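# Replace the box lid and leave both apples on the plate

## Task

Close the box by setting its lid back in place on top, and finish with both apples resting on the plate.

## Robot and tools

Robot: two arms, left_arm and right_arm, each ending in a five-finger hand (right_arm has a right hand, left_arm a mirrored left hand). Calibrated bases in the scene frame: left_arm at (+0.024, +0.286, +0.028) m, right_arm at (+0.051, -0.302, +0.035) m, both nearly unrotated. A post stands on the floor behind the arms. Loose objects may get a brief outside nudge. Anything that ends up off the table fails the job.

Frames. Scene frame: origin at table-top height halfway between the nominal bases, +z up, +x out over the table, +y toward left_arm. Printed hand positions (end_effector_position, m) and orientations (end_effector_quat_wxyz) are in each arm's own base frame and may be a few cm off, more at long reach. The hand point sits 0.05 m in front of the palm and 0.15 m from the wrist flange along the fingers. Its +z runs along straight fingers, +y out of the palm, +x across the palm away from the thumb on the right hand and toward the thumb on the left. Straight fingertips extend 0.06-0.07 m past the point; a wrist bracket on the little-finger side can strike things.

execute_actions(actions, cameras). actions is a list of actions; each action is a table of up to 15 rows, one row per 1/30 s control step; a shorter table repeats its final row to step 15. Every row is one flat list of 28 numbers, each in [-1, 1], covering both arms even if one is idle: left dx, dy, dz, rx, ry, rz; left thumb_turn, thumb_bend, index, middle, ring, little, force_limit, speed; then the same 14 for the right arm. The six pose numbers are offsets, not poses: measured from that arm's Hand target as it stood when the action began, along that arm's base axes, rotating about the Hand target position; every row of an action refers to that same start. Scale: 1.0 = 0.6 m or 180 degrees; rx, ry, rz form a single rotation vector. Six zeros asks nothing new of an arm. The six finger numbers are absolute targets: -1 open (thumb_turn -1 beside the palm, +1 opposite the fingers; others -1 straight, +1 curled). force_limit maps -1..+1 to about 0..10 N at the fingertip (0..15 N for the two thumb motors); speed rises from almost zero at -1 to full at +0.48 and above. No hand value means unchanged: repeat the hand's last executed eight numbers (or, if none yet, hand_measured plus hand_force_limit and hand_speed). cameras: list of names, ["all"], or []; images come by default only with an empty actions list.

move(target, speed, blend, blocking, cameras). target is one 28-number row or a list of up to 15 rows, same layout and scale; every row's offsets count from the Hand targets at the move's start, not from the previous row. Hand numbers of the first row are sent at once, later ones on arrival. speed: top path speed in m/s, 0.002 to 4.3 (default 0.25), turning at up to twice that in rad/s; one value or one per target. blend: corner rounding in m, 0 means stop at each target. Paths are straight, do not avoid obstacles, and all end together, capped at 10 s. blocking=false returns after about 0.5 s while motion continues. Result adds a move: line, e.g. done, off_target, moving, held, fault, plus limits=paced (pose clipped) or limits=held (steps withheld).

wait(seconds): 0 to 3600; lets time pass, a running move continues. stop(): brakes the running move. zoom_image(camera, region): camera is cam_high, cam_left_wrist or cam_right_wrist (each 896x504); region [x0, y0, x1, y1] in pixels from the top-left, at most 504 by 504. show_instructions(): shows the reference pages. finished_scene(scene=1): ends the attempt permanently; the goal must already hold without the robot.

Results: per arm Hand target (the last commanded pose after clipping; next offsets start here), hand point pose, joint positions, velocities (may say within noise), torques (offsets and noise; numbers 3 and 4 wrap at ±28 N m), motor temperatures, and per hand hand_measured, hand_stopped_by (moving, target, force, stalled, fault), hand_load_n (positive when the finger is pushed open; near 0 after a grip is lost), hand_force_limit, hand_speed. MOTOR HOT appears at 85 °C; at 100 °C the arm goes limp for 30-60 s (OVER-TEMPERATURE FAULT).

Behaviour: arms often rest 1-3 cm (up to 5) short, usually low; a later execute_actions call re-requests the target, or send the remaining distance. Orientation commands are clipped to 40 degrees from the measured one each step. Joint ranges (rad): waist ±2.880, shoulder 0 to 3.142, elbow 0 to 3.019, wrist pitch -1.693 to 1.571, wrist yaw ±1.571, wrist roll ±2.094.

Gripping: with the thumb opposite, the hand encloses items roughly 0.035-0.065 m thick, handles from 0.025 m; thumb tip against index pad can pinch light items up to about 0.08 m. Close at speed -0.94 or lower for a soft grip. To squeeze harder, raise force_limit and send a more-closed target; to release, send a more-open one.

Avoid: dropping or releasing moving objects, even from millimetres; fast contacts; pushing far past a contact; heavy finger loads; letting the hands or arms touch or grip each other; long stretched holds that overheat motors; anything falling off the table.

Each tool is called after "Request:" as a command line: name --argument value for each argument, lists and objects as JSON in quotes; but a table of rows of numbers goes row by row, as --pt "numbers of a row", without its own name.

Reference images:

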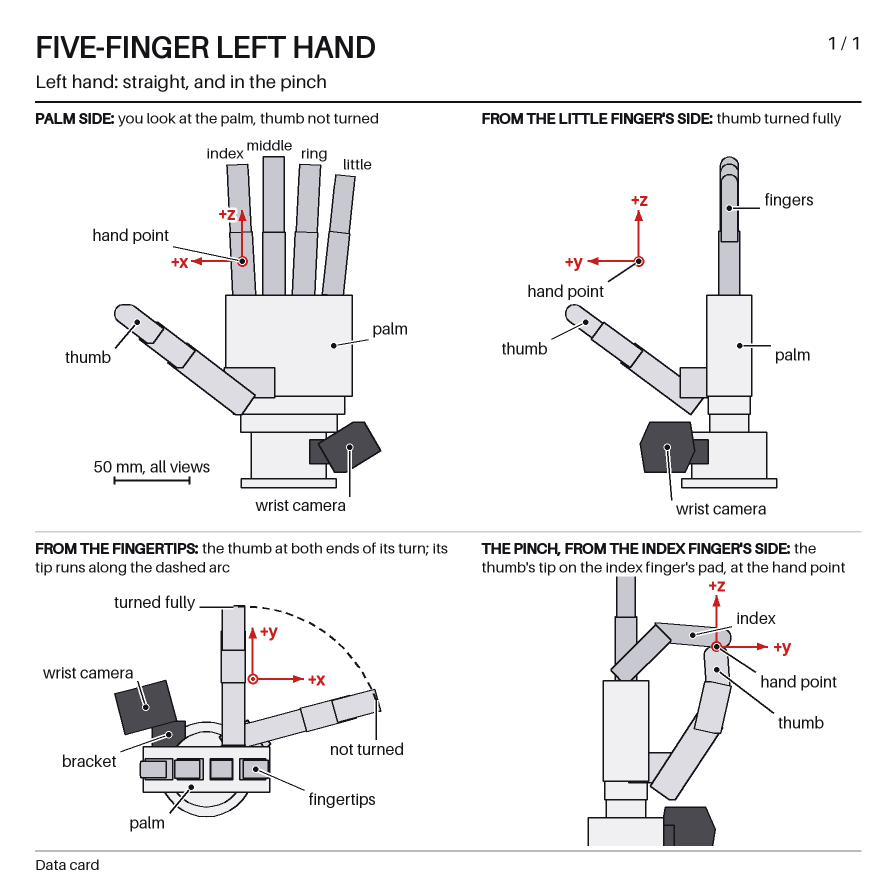

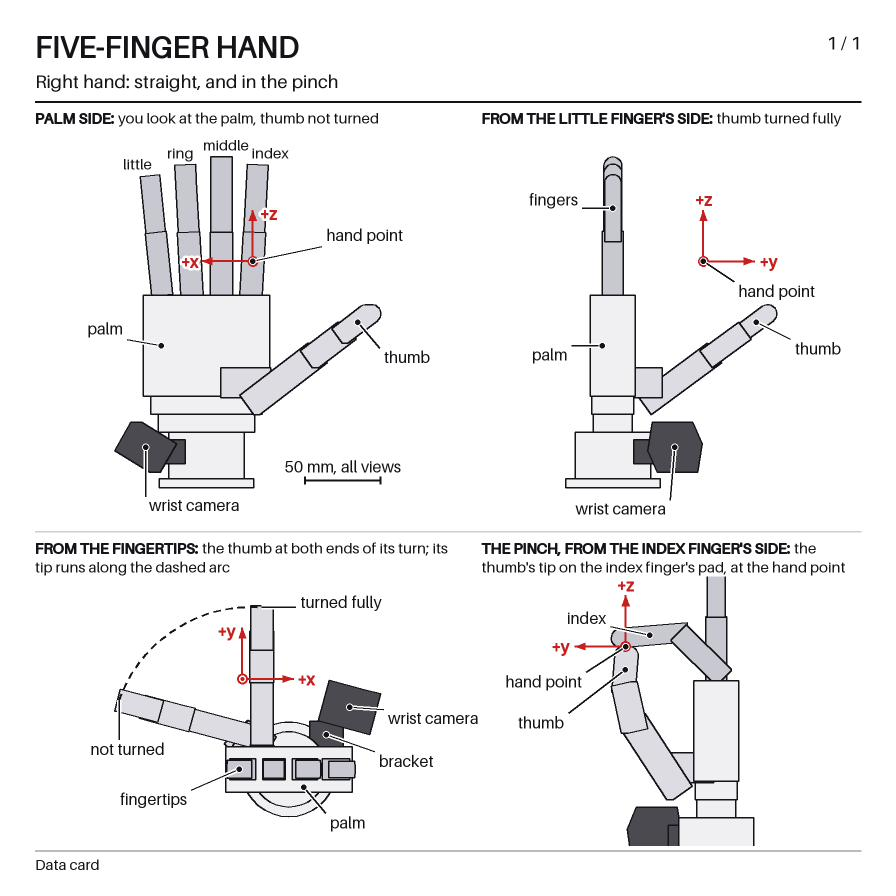

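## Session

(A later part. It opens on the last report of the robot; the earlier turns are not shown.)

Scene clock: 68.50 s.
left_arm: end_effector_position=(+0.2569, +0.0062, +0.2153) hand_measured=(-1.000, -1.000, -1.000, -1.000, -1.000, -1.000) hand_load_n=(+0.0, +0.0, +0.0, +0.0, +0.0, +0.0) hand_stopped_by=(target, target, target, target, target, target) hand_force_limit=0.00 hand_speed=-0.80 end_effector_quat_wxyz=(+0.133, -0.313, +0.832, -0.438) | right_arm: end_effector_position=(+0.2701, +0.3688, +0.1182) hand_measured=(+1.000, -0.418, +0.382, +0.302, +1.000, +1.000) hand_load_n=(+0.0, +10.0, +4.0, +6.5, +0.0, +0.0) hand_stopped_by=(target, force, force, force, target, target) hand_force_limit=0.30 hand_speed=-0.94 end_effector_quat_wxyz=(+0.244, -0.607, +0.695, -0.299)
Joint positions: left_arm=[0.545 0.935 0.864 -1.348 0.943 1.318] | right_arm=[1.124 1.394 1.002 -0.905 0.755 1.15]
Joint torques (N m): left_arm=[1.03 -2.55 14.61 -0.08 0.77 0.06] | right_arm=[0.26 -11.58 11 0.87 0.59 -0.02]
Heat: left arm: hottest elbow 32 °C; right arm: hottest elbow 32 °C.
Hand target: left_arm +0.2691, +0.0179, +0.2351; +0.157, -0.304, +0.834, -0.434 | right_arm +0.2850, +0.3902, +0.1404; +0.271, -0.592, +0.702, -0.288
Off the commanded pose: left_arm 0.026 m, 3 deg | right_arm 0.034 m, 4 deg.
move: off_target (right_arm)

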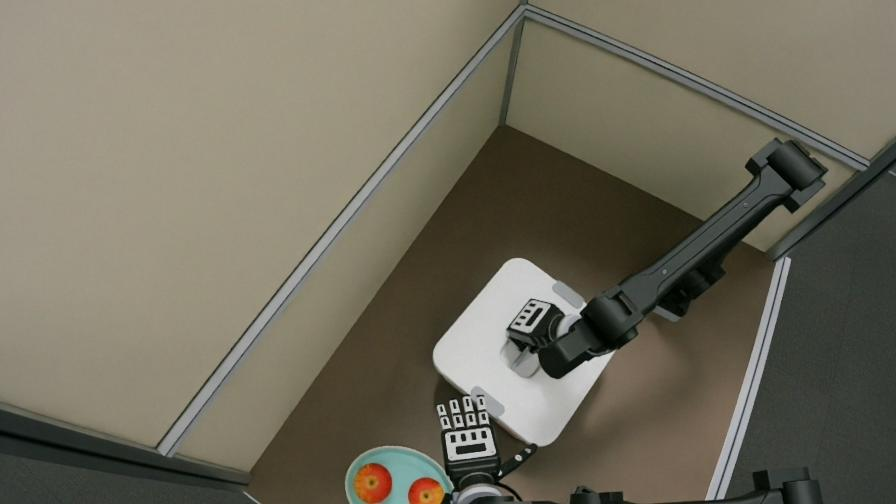

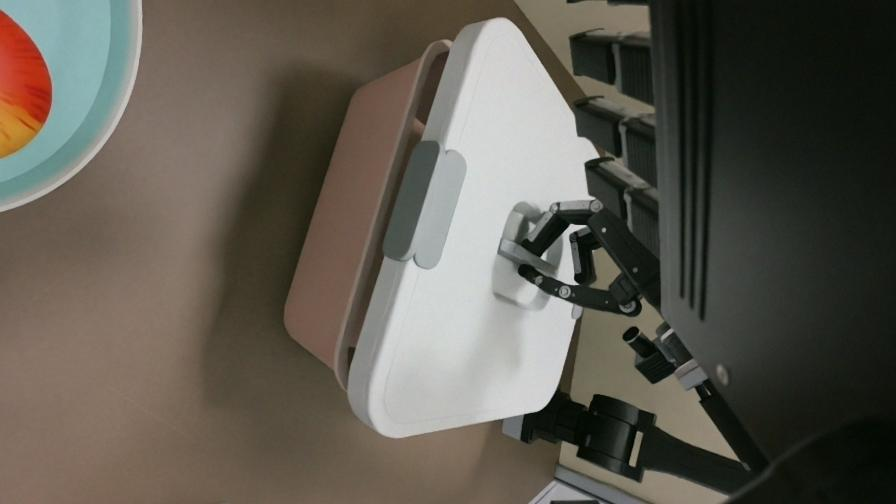

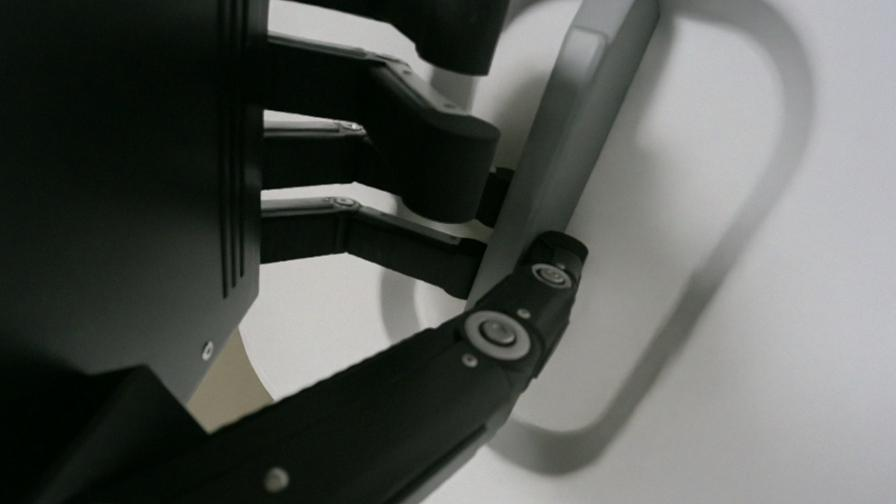

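Request:
move --target '[0,0,0,0,0,0,-1,-1,-1,-1,-1,-1,0,-0.8,0.01,-0.027,-0.012,0.0078,0.003,-0.0115,1,0.1,0.6,0.6,1,1,0.3,-0.94]' --cameras '["all"]' --speed 0.04

Request:
zoom_image --camera "cam_high" --region '[420, 230, 640, 460]'

Request:
zoom_image --camera "cam_left_wrist" --region '[270, 20, 670, 480]'

Scene clock: 70.37 s.
left_arm: end_effector_position=(+0.2569, +0.0062, +0.2153) hand_measured=(-1.000, -1.000, -1.000, -1.000, -1.000, -1.000) hand_load_n=(-0.5, +0.0, +0.0, -0.5, +0.0, +0.0) hand_stopped_by=(target, target, target, target, target, target) hand_force_limit=0.00 hand_speed=-0.80 end_effector_quat_wxyz=(+0.133, -0.313, +0.832, -0.438) | right_arm: end_effector_position=(+0.2833, +0.3678, +0.1191) hand_measured=(+1.000, -0.418, +0.382, +0.302, +1.000, +1.000) hand_load_n=(+0.0, +10.5, +3.5, +6.5, +0.0, +0.0) hand_stopped_by=(target, force, force, force, target, target) hand_force_limit=0.30 hand_speed=-0.94 end_effector_quat_wxyz=(+0.250, -0.592, +0.709, -0.290)
Joint positions: left_arm=[0.545 0.935 0.864 -1.348 0.943 1.318] | right_arm=[1.09 1.394 1.002 -0.876 0.737 1.151]
Joint torques (N m): left_arm=[1.03 -2.55 14.61 -0.1 0.77 0.06] | right_arm=[0.09 -13.8 7.92 1.06 0.56 0.09]
Heat: left arm: hottest elbow 32 °C; right arm: hottest elbow 32 °C.
Hand target: left_arm +0.2691, +0.0179, +0.2351; +0.157, -0.304, +0.834, -0.434 | right_arm +0.2909, +0.3740, +0.1332; +0.270, -0.577, +0.718, -0.282
Off the commanded pose: left_arm 0.026 m, 3 deg | right_arm 0.017 m, 3 deg.
move: off_target (right_arm)

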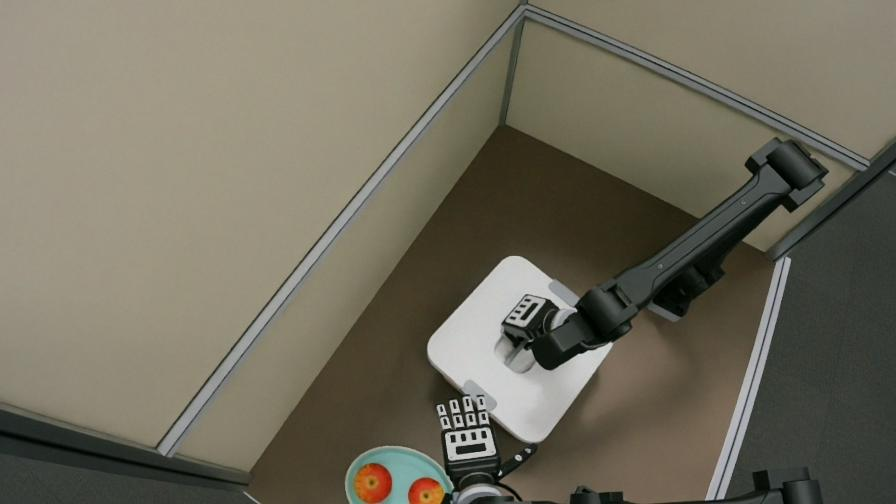

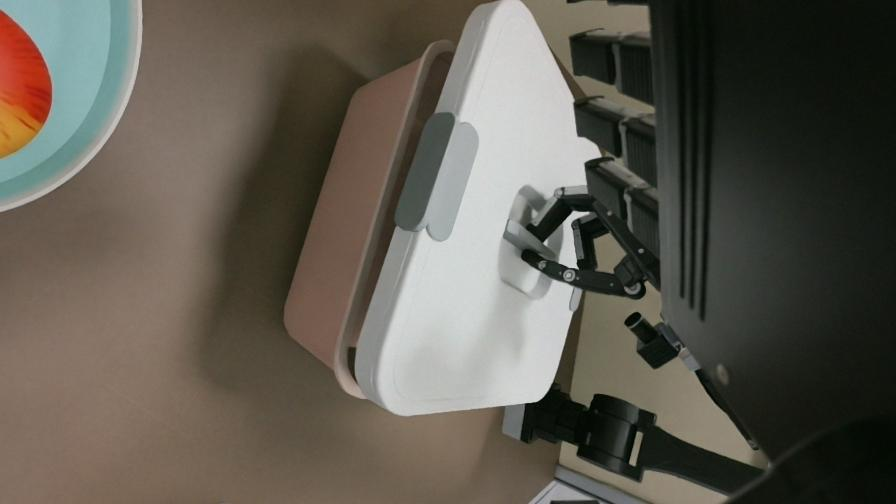

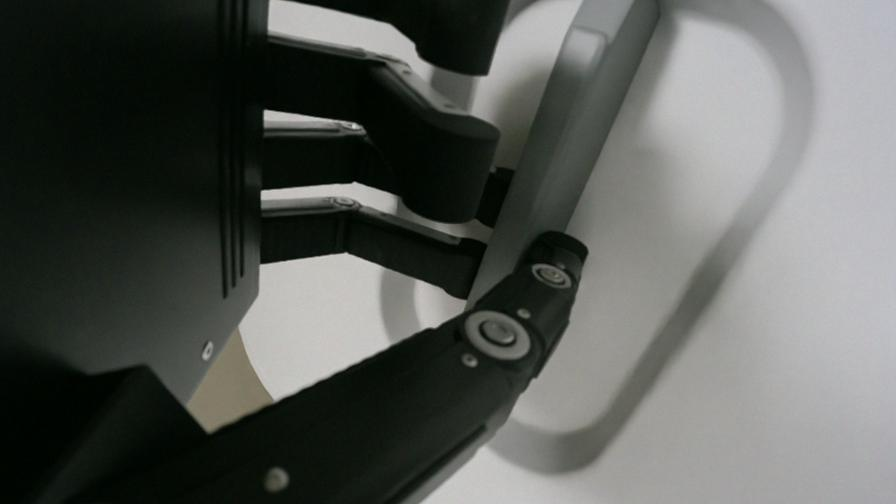

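Scaled by 2.191.

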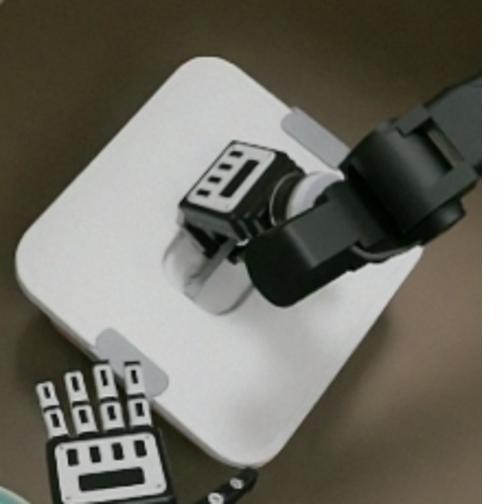

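Scaled by 1.096.

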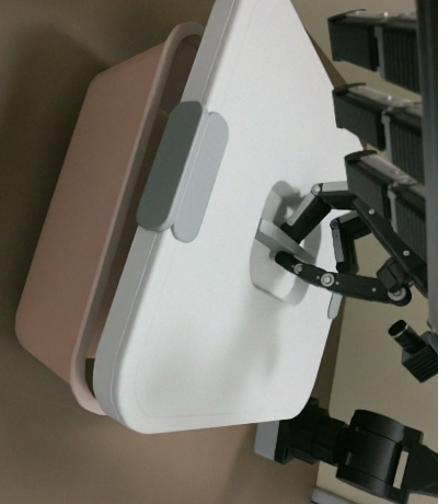

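Request:
zoom_image --camera "cam_left_wrist" --region '[330, 0, 530, 200]'

Request:
zoom_image --camera "cam_left_wrist" --region '[280, 220, 480, 420]'

Scaled by 2.520.

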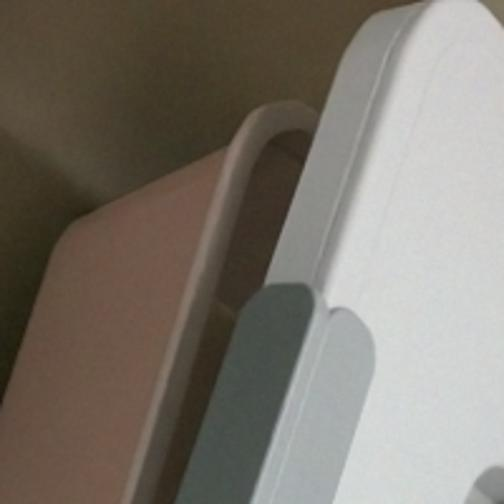

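Scaled by 2.520.

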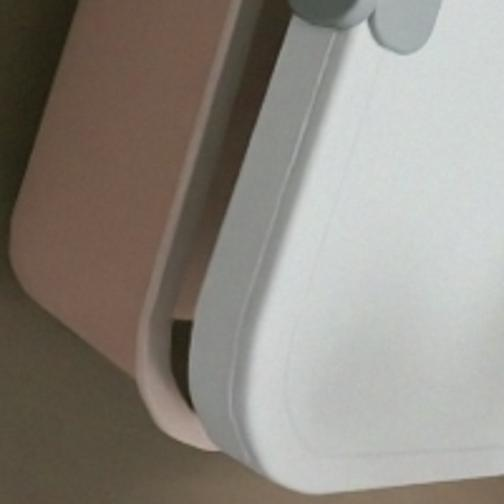

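Request:
move --target '[0,0,0,0,0,0,-1,-1,-1,-1,-1,-1,0,-0.8,-0.008,-0.01,-0.025,0.0028,0.0164,-0.0055,1,0.1,0.6,0.6,1,1,0.3,-0.94]' --cameras '["all"]' --speed 0.04

Request:
zoom_image --camera "cam_high" --region '[420, 230, 640, 460]'

Request:
zoom_image --camera "cam_left_wrist" --region '[330, 0, 530, 200]'

Request:
zoom_image --camera "cam_left_wrist" --region '[280, 220, 480, 420]'

Scene clock: 74.13 s.
left_arm: end_effector_position=(+0.2569, +0.0062, +0.2153) hand_measured=(-1.000, -1.000, -1.000, -1.000, -1.000, -1.000) hand_load_n=(+0.0, +0.0, +0.0, +0.0, +0.0, +0.0) hand_stopped_by=(target, target, target, target, target, target) hand_force_limit=0.00 hand_speed=-0.80 end_effector_quat_wxyz=(+0.133, -0.313, +0.832, -0.438) | right_arm: end_effector_position=(+0.2825, +0.3696, +0.1162) hand_measured=(+1.000, -0.418, +0.382, +0.302, +1.000, +1.000) hand_load_n=(+0.0, +10.0, +4.0, +7.0, +0.0, +0.0) hand_stopped_by=(target, force, force, force, target, target) hand_force_limit=0.30 hand_speed=-0.94 end_effector_quat_wxyz=(+0.245, -0.586, +0.724, -0.269)
Joint positions: left_arm=[0.545 0.935 0.864 -1.348 0.943 1.318] | right_arm=[1.074 1.394 1.002 -0.876 0.691 1.174]
Joint torques (N m): left_arm=[1.03 -2.55 14.63 -0.1 0.77 0.06] | right_arm=[0.15 -13.1 6.67 0.87 0.51 0.05]
Heat: left arm: hottest elbow 33 °C; right arm: hottest elbow 32 °C.
Hand target: left_arm +0.2691, +0.0179, +0.2351; +0.157, -0.304, +0.834, -0.434 | right_arm +0.2862, +0.3680, +0.1182; +0.251, -0.576, +0.731, -0.266
Off the commanded pose: left_arm 0.026 m, 3 deg | right_arm 0.004 m, 2 deg.
move: done

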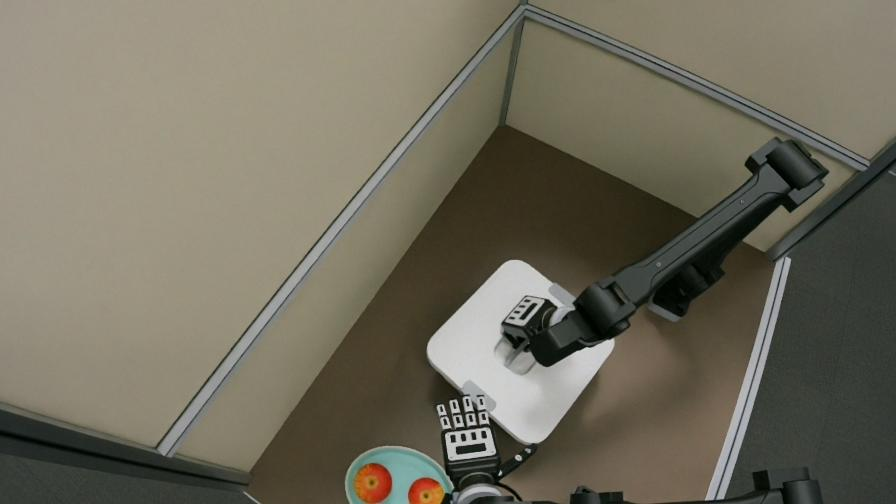

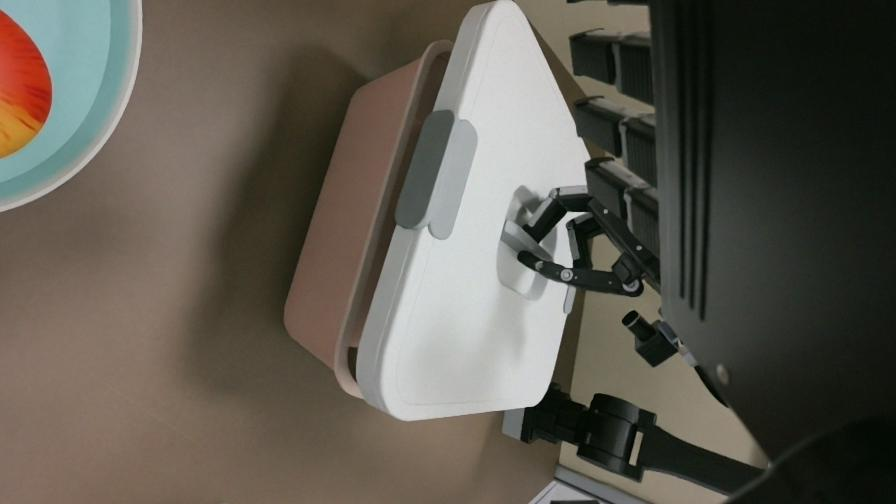

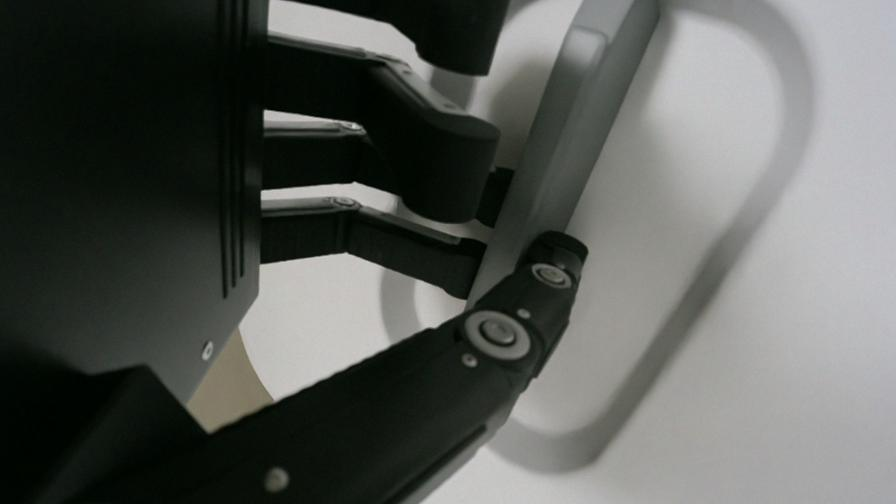

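Scaled by 2.191.

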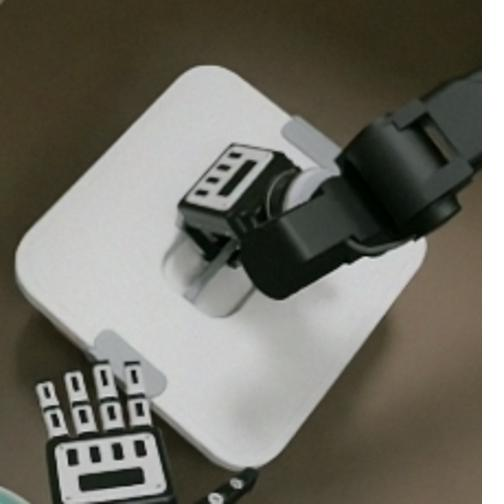

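Scaled by 2.520.

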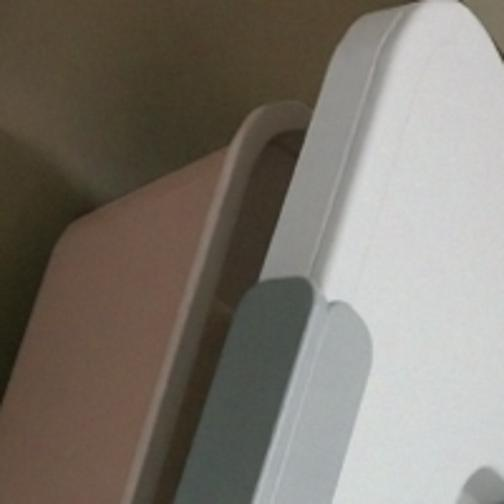

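Scaled by 2.520.

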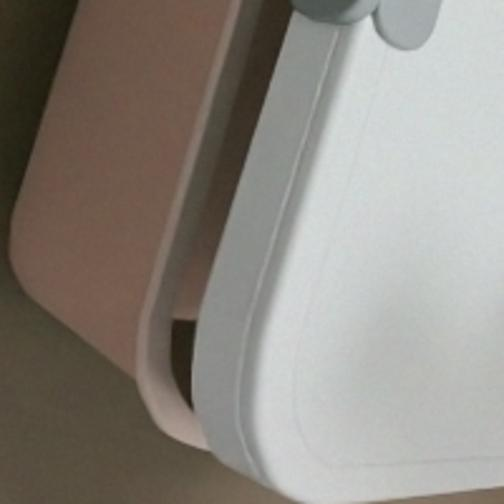

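Request:
move --target '[0,0,0,0,0,0,-1,-1,-1,-1,-1,-1,0,-0.8,-0.007,-0.012,-0.03,-0.008,0.0167,0,1,0.1,0.6,0.6,1,1,0.3,-0.94]' --cameras '["all"]' --speed 0.04

Request:
zoom_image --camera "cam_high" --region '[420, 230, 640, 460]'

Request:
zoom_image --camera "cam_left_wrist" --region '[330, 0, 530, 200]'

Request:
zoom_image --camera "cam_left_wrist" --region '[280, 220, 480, 420]'

Scene clock: 76.77 s.
left_arm: end_effector_position=(+0.2569, +0.0062, +0.2153) hand_measured=(-1.000, -1.000, -1.000, -1.000, -1.000, -1.000) hand_load_n=(-0.5, +0.0, +0.0, -0.5, +0.0, +0.0) hand_stopped_by=(target, target, target, target, target, target) hand_force_limit=0.00 hand_speed=-0.80 end_effector_quat_wxyz=(+0.133, -0.313, +0.832, -0.438) | right_arm: end_effector_position=(+0.2793, +0.3642, +0.1050) hand_measured=(+1.000, -0.418, +0.382, +0.302, +1.000, +1.000) hand_load_n=(+0.0, +10.0, +4.0, +7.0, +0.0, +0.0) hand_stopped_by=(target, force, force, force, target, target) hand_force_limit=0.30 hand_speed=-0.94 end_effector_quat_wxyz=(+0.229, -0.590, +0.730, -0.258)
Joint positions: left_arm=[0.545 0.935 0.864 -1.348 0.943 1.318] | right_arm=[1.059 1.401 0.988 -0.876 0.655 1.174]
Joint torques (N m): left_arm=[0.97 -2.61 14.63 -0.1 0.77 0.06] | right_arm=[-0.03 -11.63 6.76 0.49 0.51 0.02]
Motor temperatures (°C): left_arm=[22 23 34 22 21 22] | right_arm=[24 23 32 22 20 23]
Heat: left arm: hottest elbow 34 °C; right arm: hottest elbow 32 °C.
Hand target: left_arm +0.2691, +0.0179, +0.2351; +0.157, -0.304, +0.834, -0.434 | right_arm +0.2820, +0.3608, +0.1004; +0.225, -0.586, +0.734, -0.260
Off the commanded pose: left_arm 0.026 m, 3 deg | right_arm 0.006 m, 1 deg.
move: done

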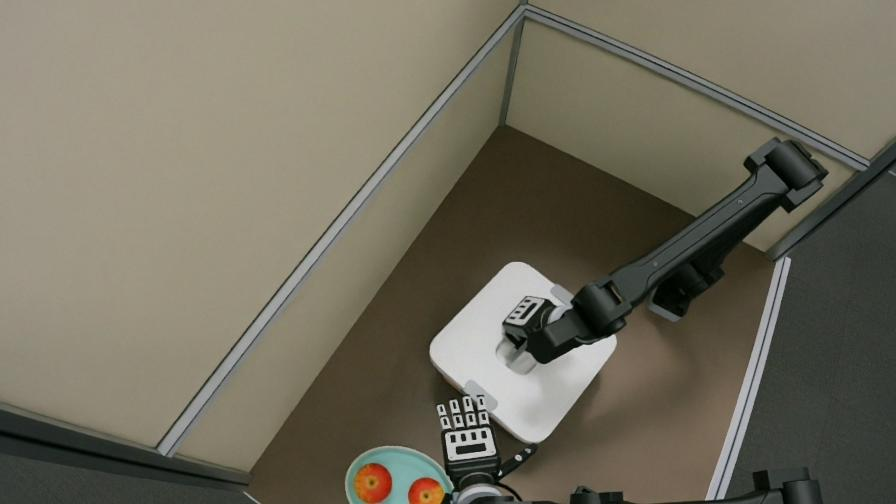

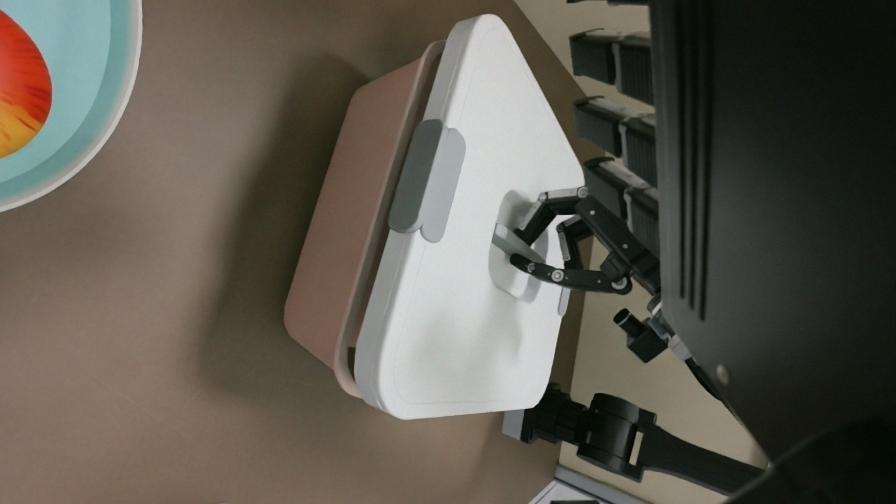

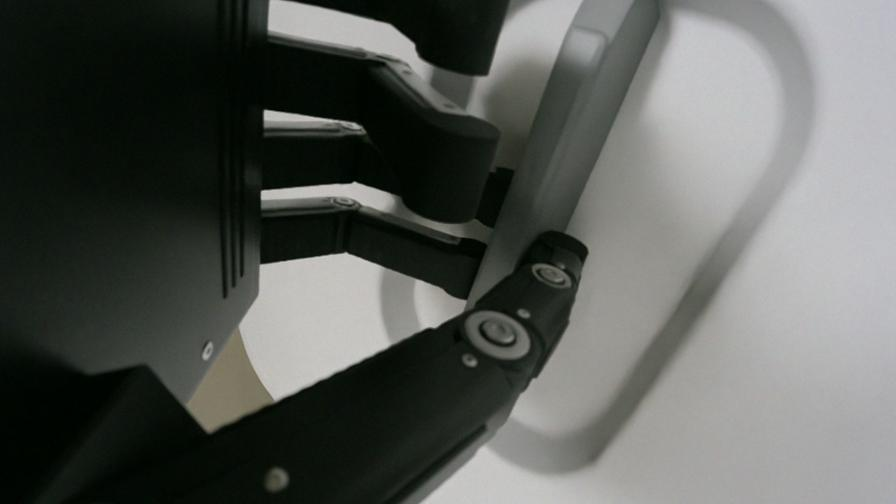

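Scaled by 2.191.

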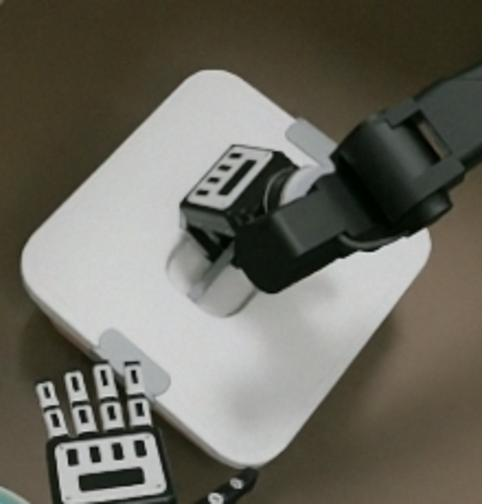

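Scaled by 2.520.

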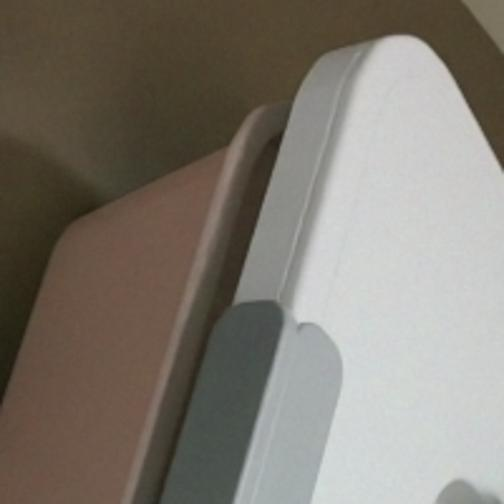

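Scaled by 2.520.

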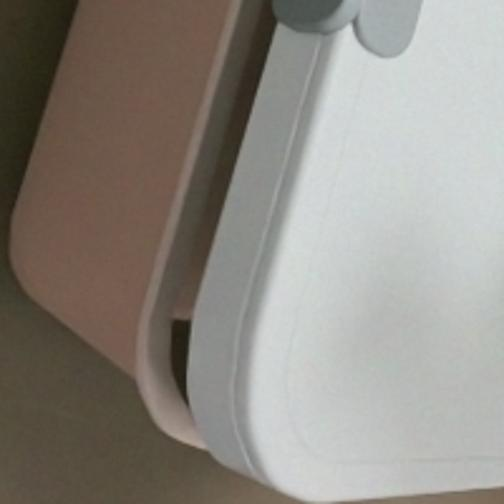

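Request:
move --target '[0,0,0,0,0,0,-1,-1,-1,-1,-1,-1,0,-0.8,-0.007,-0.02,-0.015,-0.003,0,0,1,0.1,0.6,0.6,1,1,0.3,-0.94]' --cameras '["all"]' --speed 0.04

Request:
zoom_image --camera "cam_high" --region '[420, 230, 640, 460]'

Request:
zoom_image --camera "cam_left_wrist" --region '[330, 0, 530, 200]'

Request:
zoom_image --camera "cam_left_wrist" --region '[280, 220, 480, 420]'

Scene clock: 79.13 s.
left_arm: end_effector_position=(+0.2569, +0.0062, +0.2153) hand_measured=(-1.000, -1.000, -1.000, -1.000, -1.000, -1.000) hand_load_n=(+0.0, +0.0, +0.0, +0.0, +0.0, +0.0) hand_stopped_by=(target, target, target, target, target, target) hand_force_limit=0.00 hand_speed=-0.80 end_effector_quat_wxyz=(+0.133, -0.313, +0.832, -0.438) | right_arm: end_effector_position=(+0.2731, +0.3494, +0.0878) hand_measured=(+1.000, -0.418, +0.382, +0.302, +1.000, +1.000) hand_load_n=(+0.0, +10.5, +3.0, +7.0, +0.0, +0.0) hand_stopped_by=(target, force, force, force, target, target) hand_force_limit=0.30 hand_speed=-0.94 end_effector_quat_wxyz=(+0.214, -0.594, +0.729, -0.264)
Joint positions: left_arm=[0.545 0.935 0.864 -1.348 0.943 1.318] | right_arm=[1.055 1.401 0.946 -0.869 0.655 1.174]
Joint torques (N m): left_arm=[0.97 -2.49 14.63 -0.09 0.77 0.06] | right_arm=[-0.15 -12.45 6.6 0.91 0.65 -0.03]
Heat: left arm: hottest elbow 34 °C; right arm: hottest elbow 31 °C.
Hand target: left_arm +0.2691, +0.0179, +0.2351; +0.157, -0.304, +0.834, -0.434 | right_arm +0.2778, +0.3489, +0.0914; +0.222, -0.587, +0.732, -0.263
Off the commanded pose: left_arm 0.026 m, 3 deg | right_arm 0.006 m, 1 deg.
move: done

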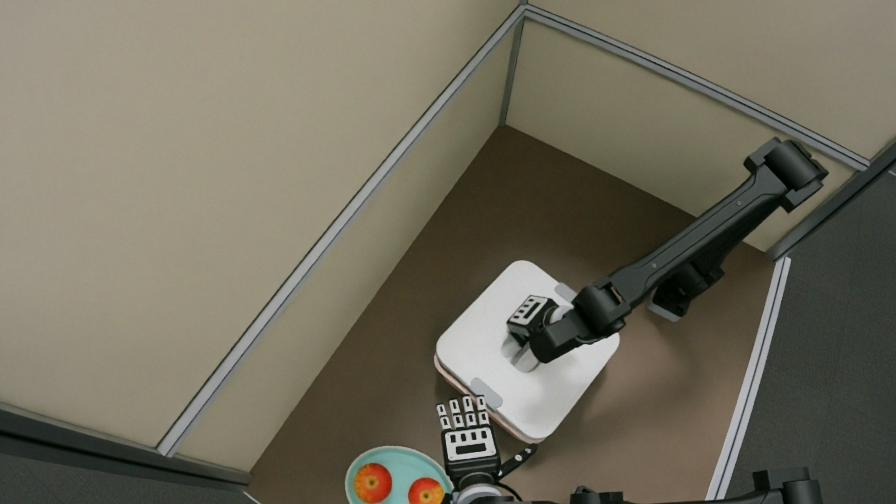

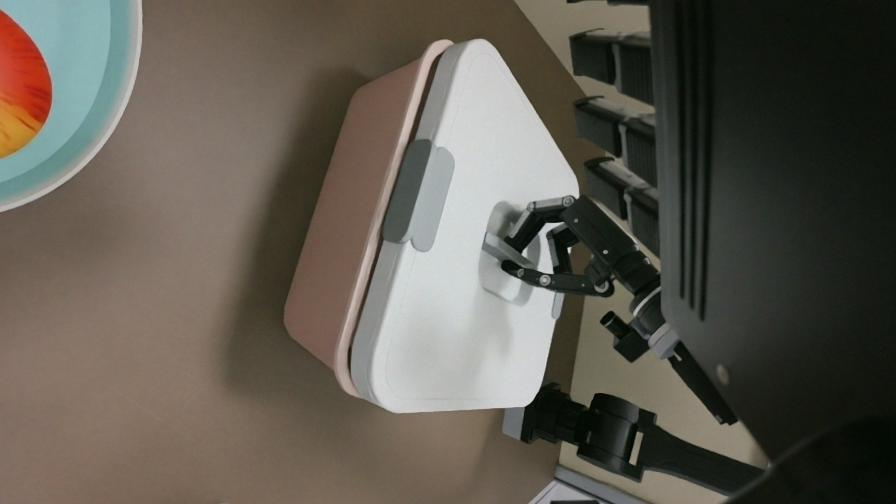

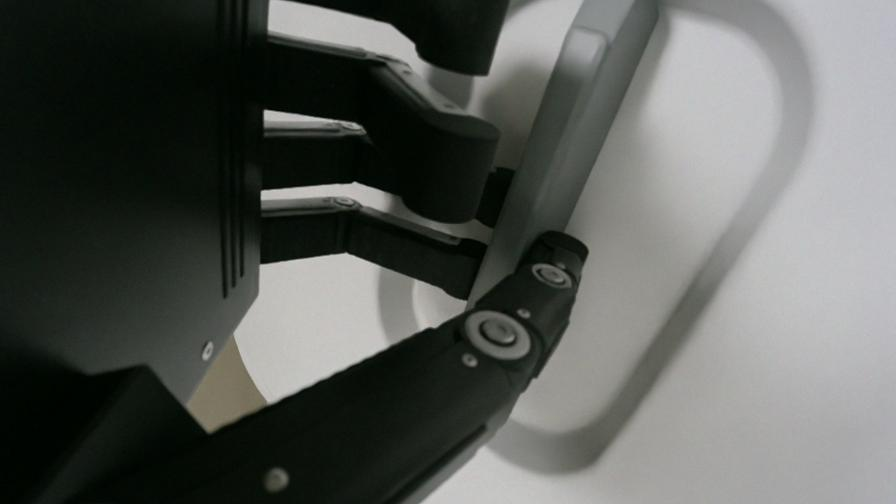

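Scaled by 2.191.

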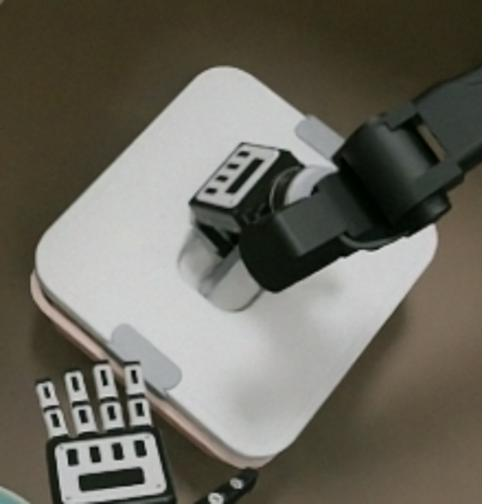

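Scaled by 2.520.

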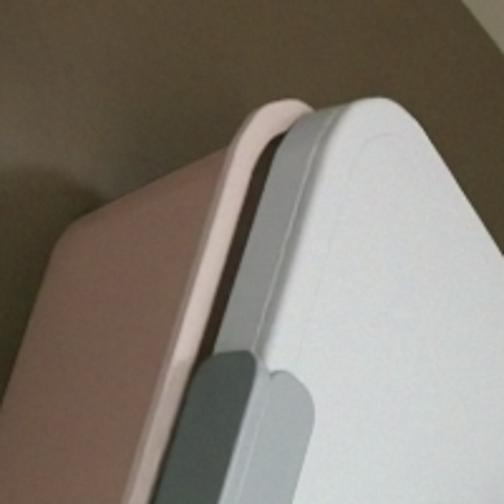

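Scaled by 2.520.

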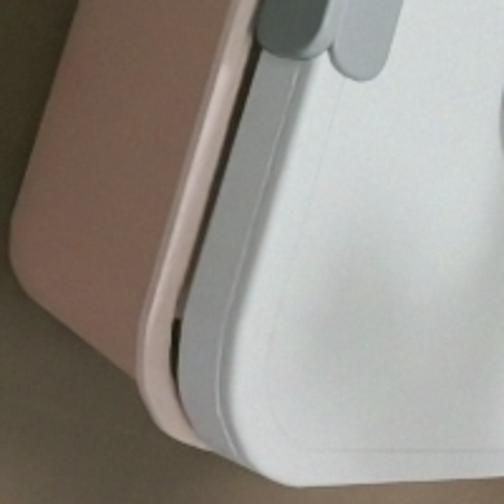

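Request:
move --target '[0,0,0,0,0,0,-1,-1,-1,-1,-1,-1,0,-0.8,0.006,0.016,0.012,0,0,0,1,0.1,0.6,0.6,1,1,0.3,-0.94]' --cameras '["all"]' --speed 0.04

Request:
zoom_image --camera "cam_high" --region '[420, 230, 640, 460]'

Request:
zoom_image --camera "cam_left_wrist" --region '[330, 0, 530, 200]'

Request:
zoom_image --camera "cam_left_wrist" --region '[280, 220, 480, 420]'

Scene clock: 80.37 s.
left_arm: end_effector_position=(+0.2569, +0.0062, +0.2153) hand_measured=(-1.000, -1.000, -1.000, -1.000, -1.000, -1.000) hand_load_n=(-0.5, +0.0, +0.0, +0.0, +0.0, +0.0) hand_stopped_by=(target, target, target, target, target, target) hand_force_limit=0.00 hand_speed=-0.80 end_effector_quat_wxyz=(+0.133, -0.313, +0.832, -0.438) | right_arm: end_effector_position=(+0.2731, +0.3494, +0.0877) hand_measured=(+1.000, -0.418, +0.382, +0.302, +1.000, +1.000) hand_load_n=(+0.0, +10.5, +3.0, +6.5, +0.0, +0.0) hand_stopped_by=(target, force, force, force, target, target) hand_force_limit=0.30 hand_speed=-0.94 end_effector_quat_wxyz=(+0.213, -0.594, +0.729, -0.264)
Joint positions: left_arm=[0.545 0.935 0.864 -1.348 0.943 1.318] | right_arm=[1.055 1.401 0.946 -0.869 0.655 1.174]
Joint torques (N m): left_arm=[1.03 -2.55 14.61 -0.1 0.77 0.06] | right_arm=[0.21 -11.16 9.25 -0.03 0.68 0]
Heat: left arm: hottest elbow 34 °C; right arm: hottest elbow 31 °C.
Hand target: left_arm +0.2691, +0.0179, +0.2351; +0.157, -0.304, +0.834, -0.434 | right_arm +0.2814, +0.3585, +0.0984; +0.222, -0.587, +0.732, -0.263
Off the commanded pose: left_arm 0.026 m, 3 deg | right_arm 0.016 m, 1 deg.
move: off_target (right_arm)

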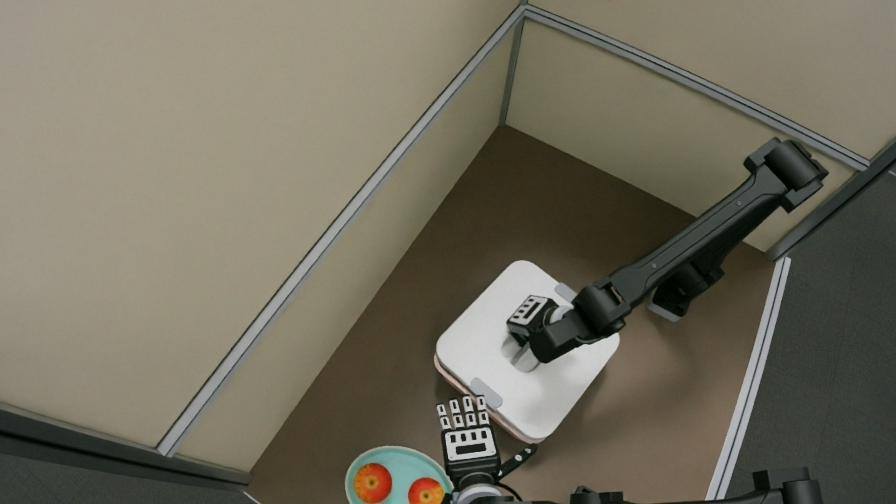

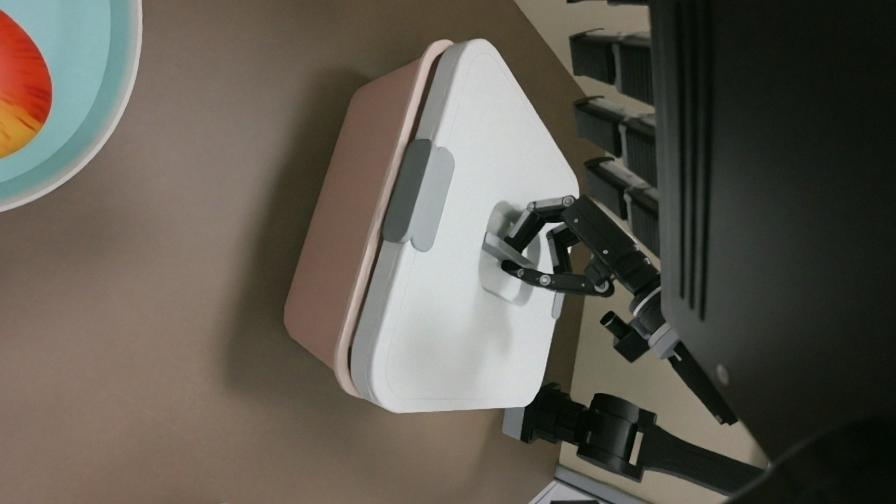

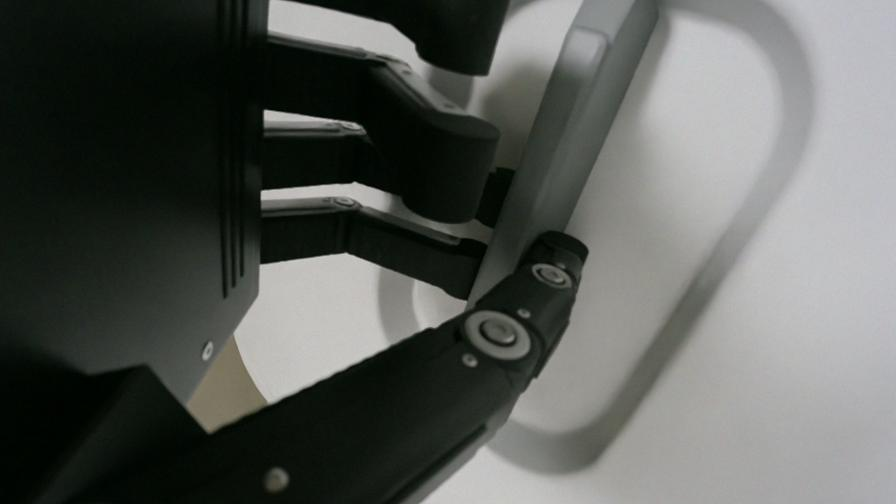

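Scaled by 2.191.

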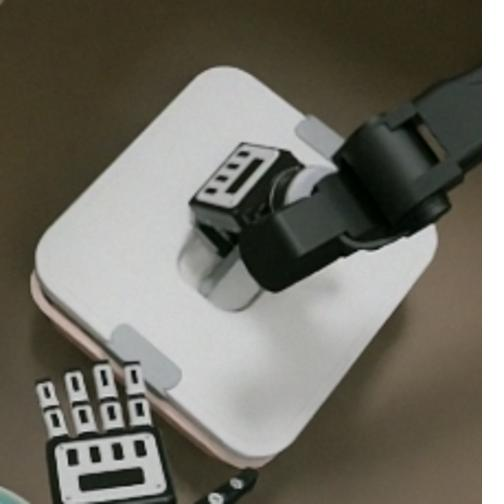

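Scaled by 2.520.

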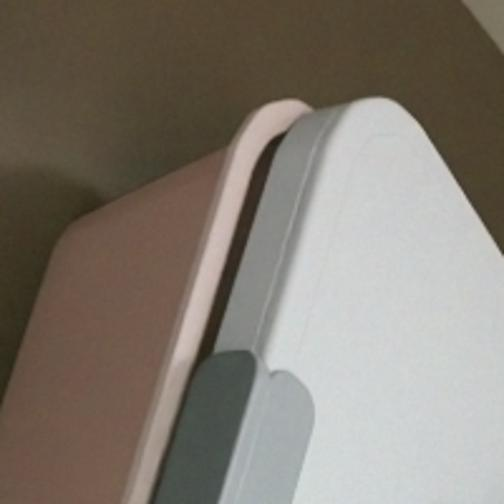

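Scaled by 2.520.

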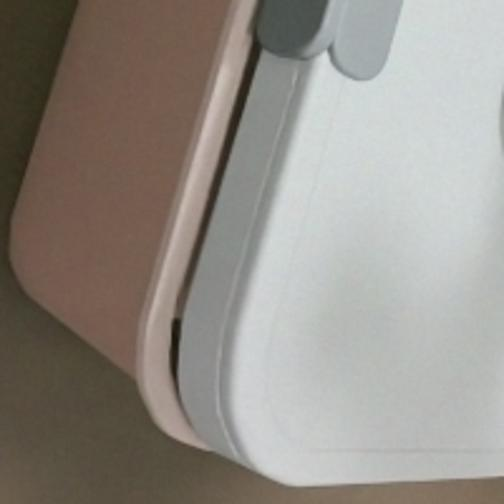

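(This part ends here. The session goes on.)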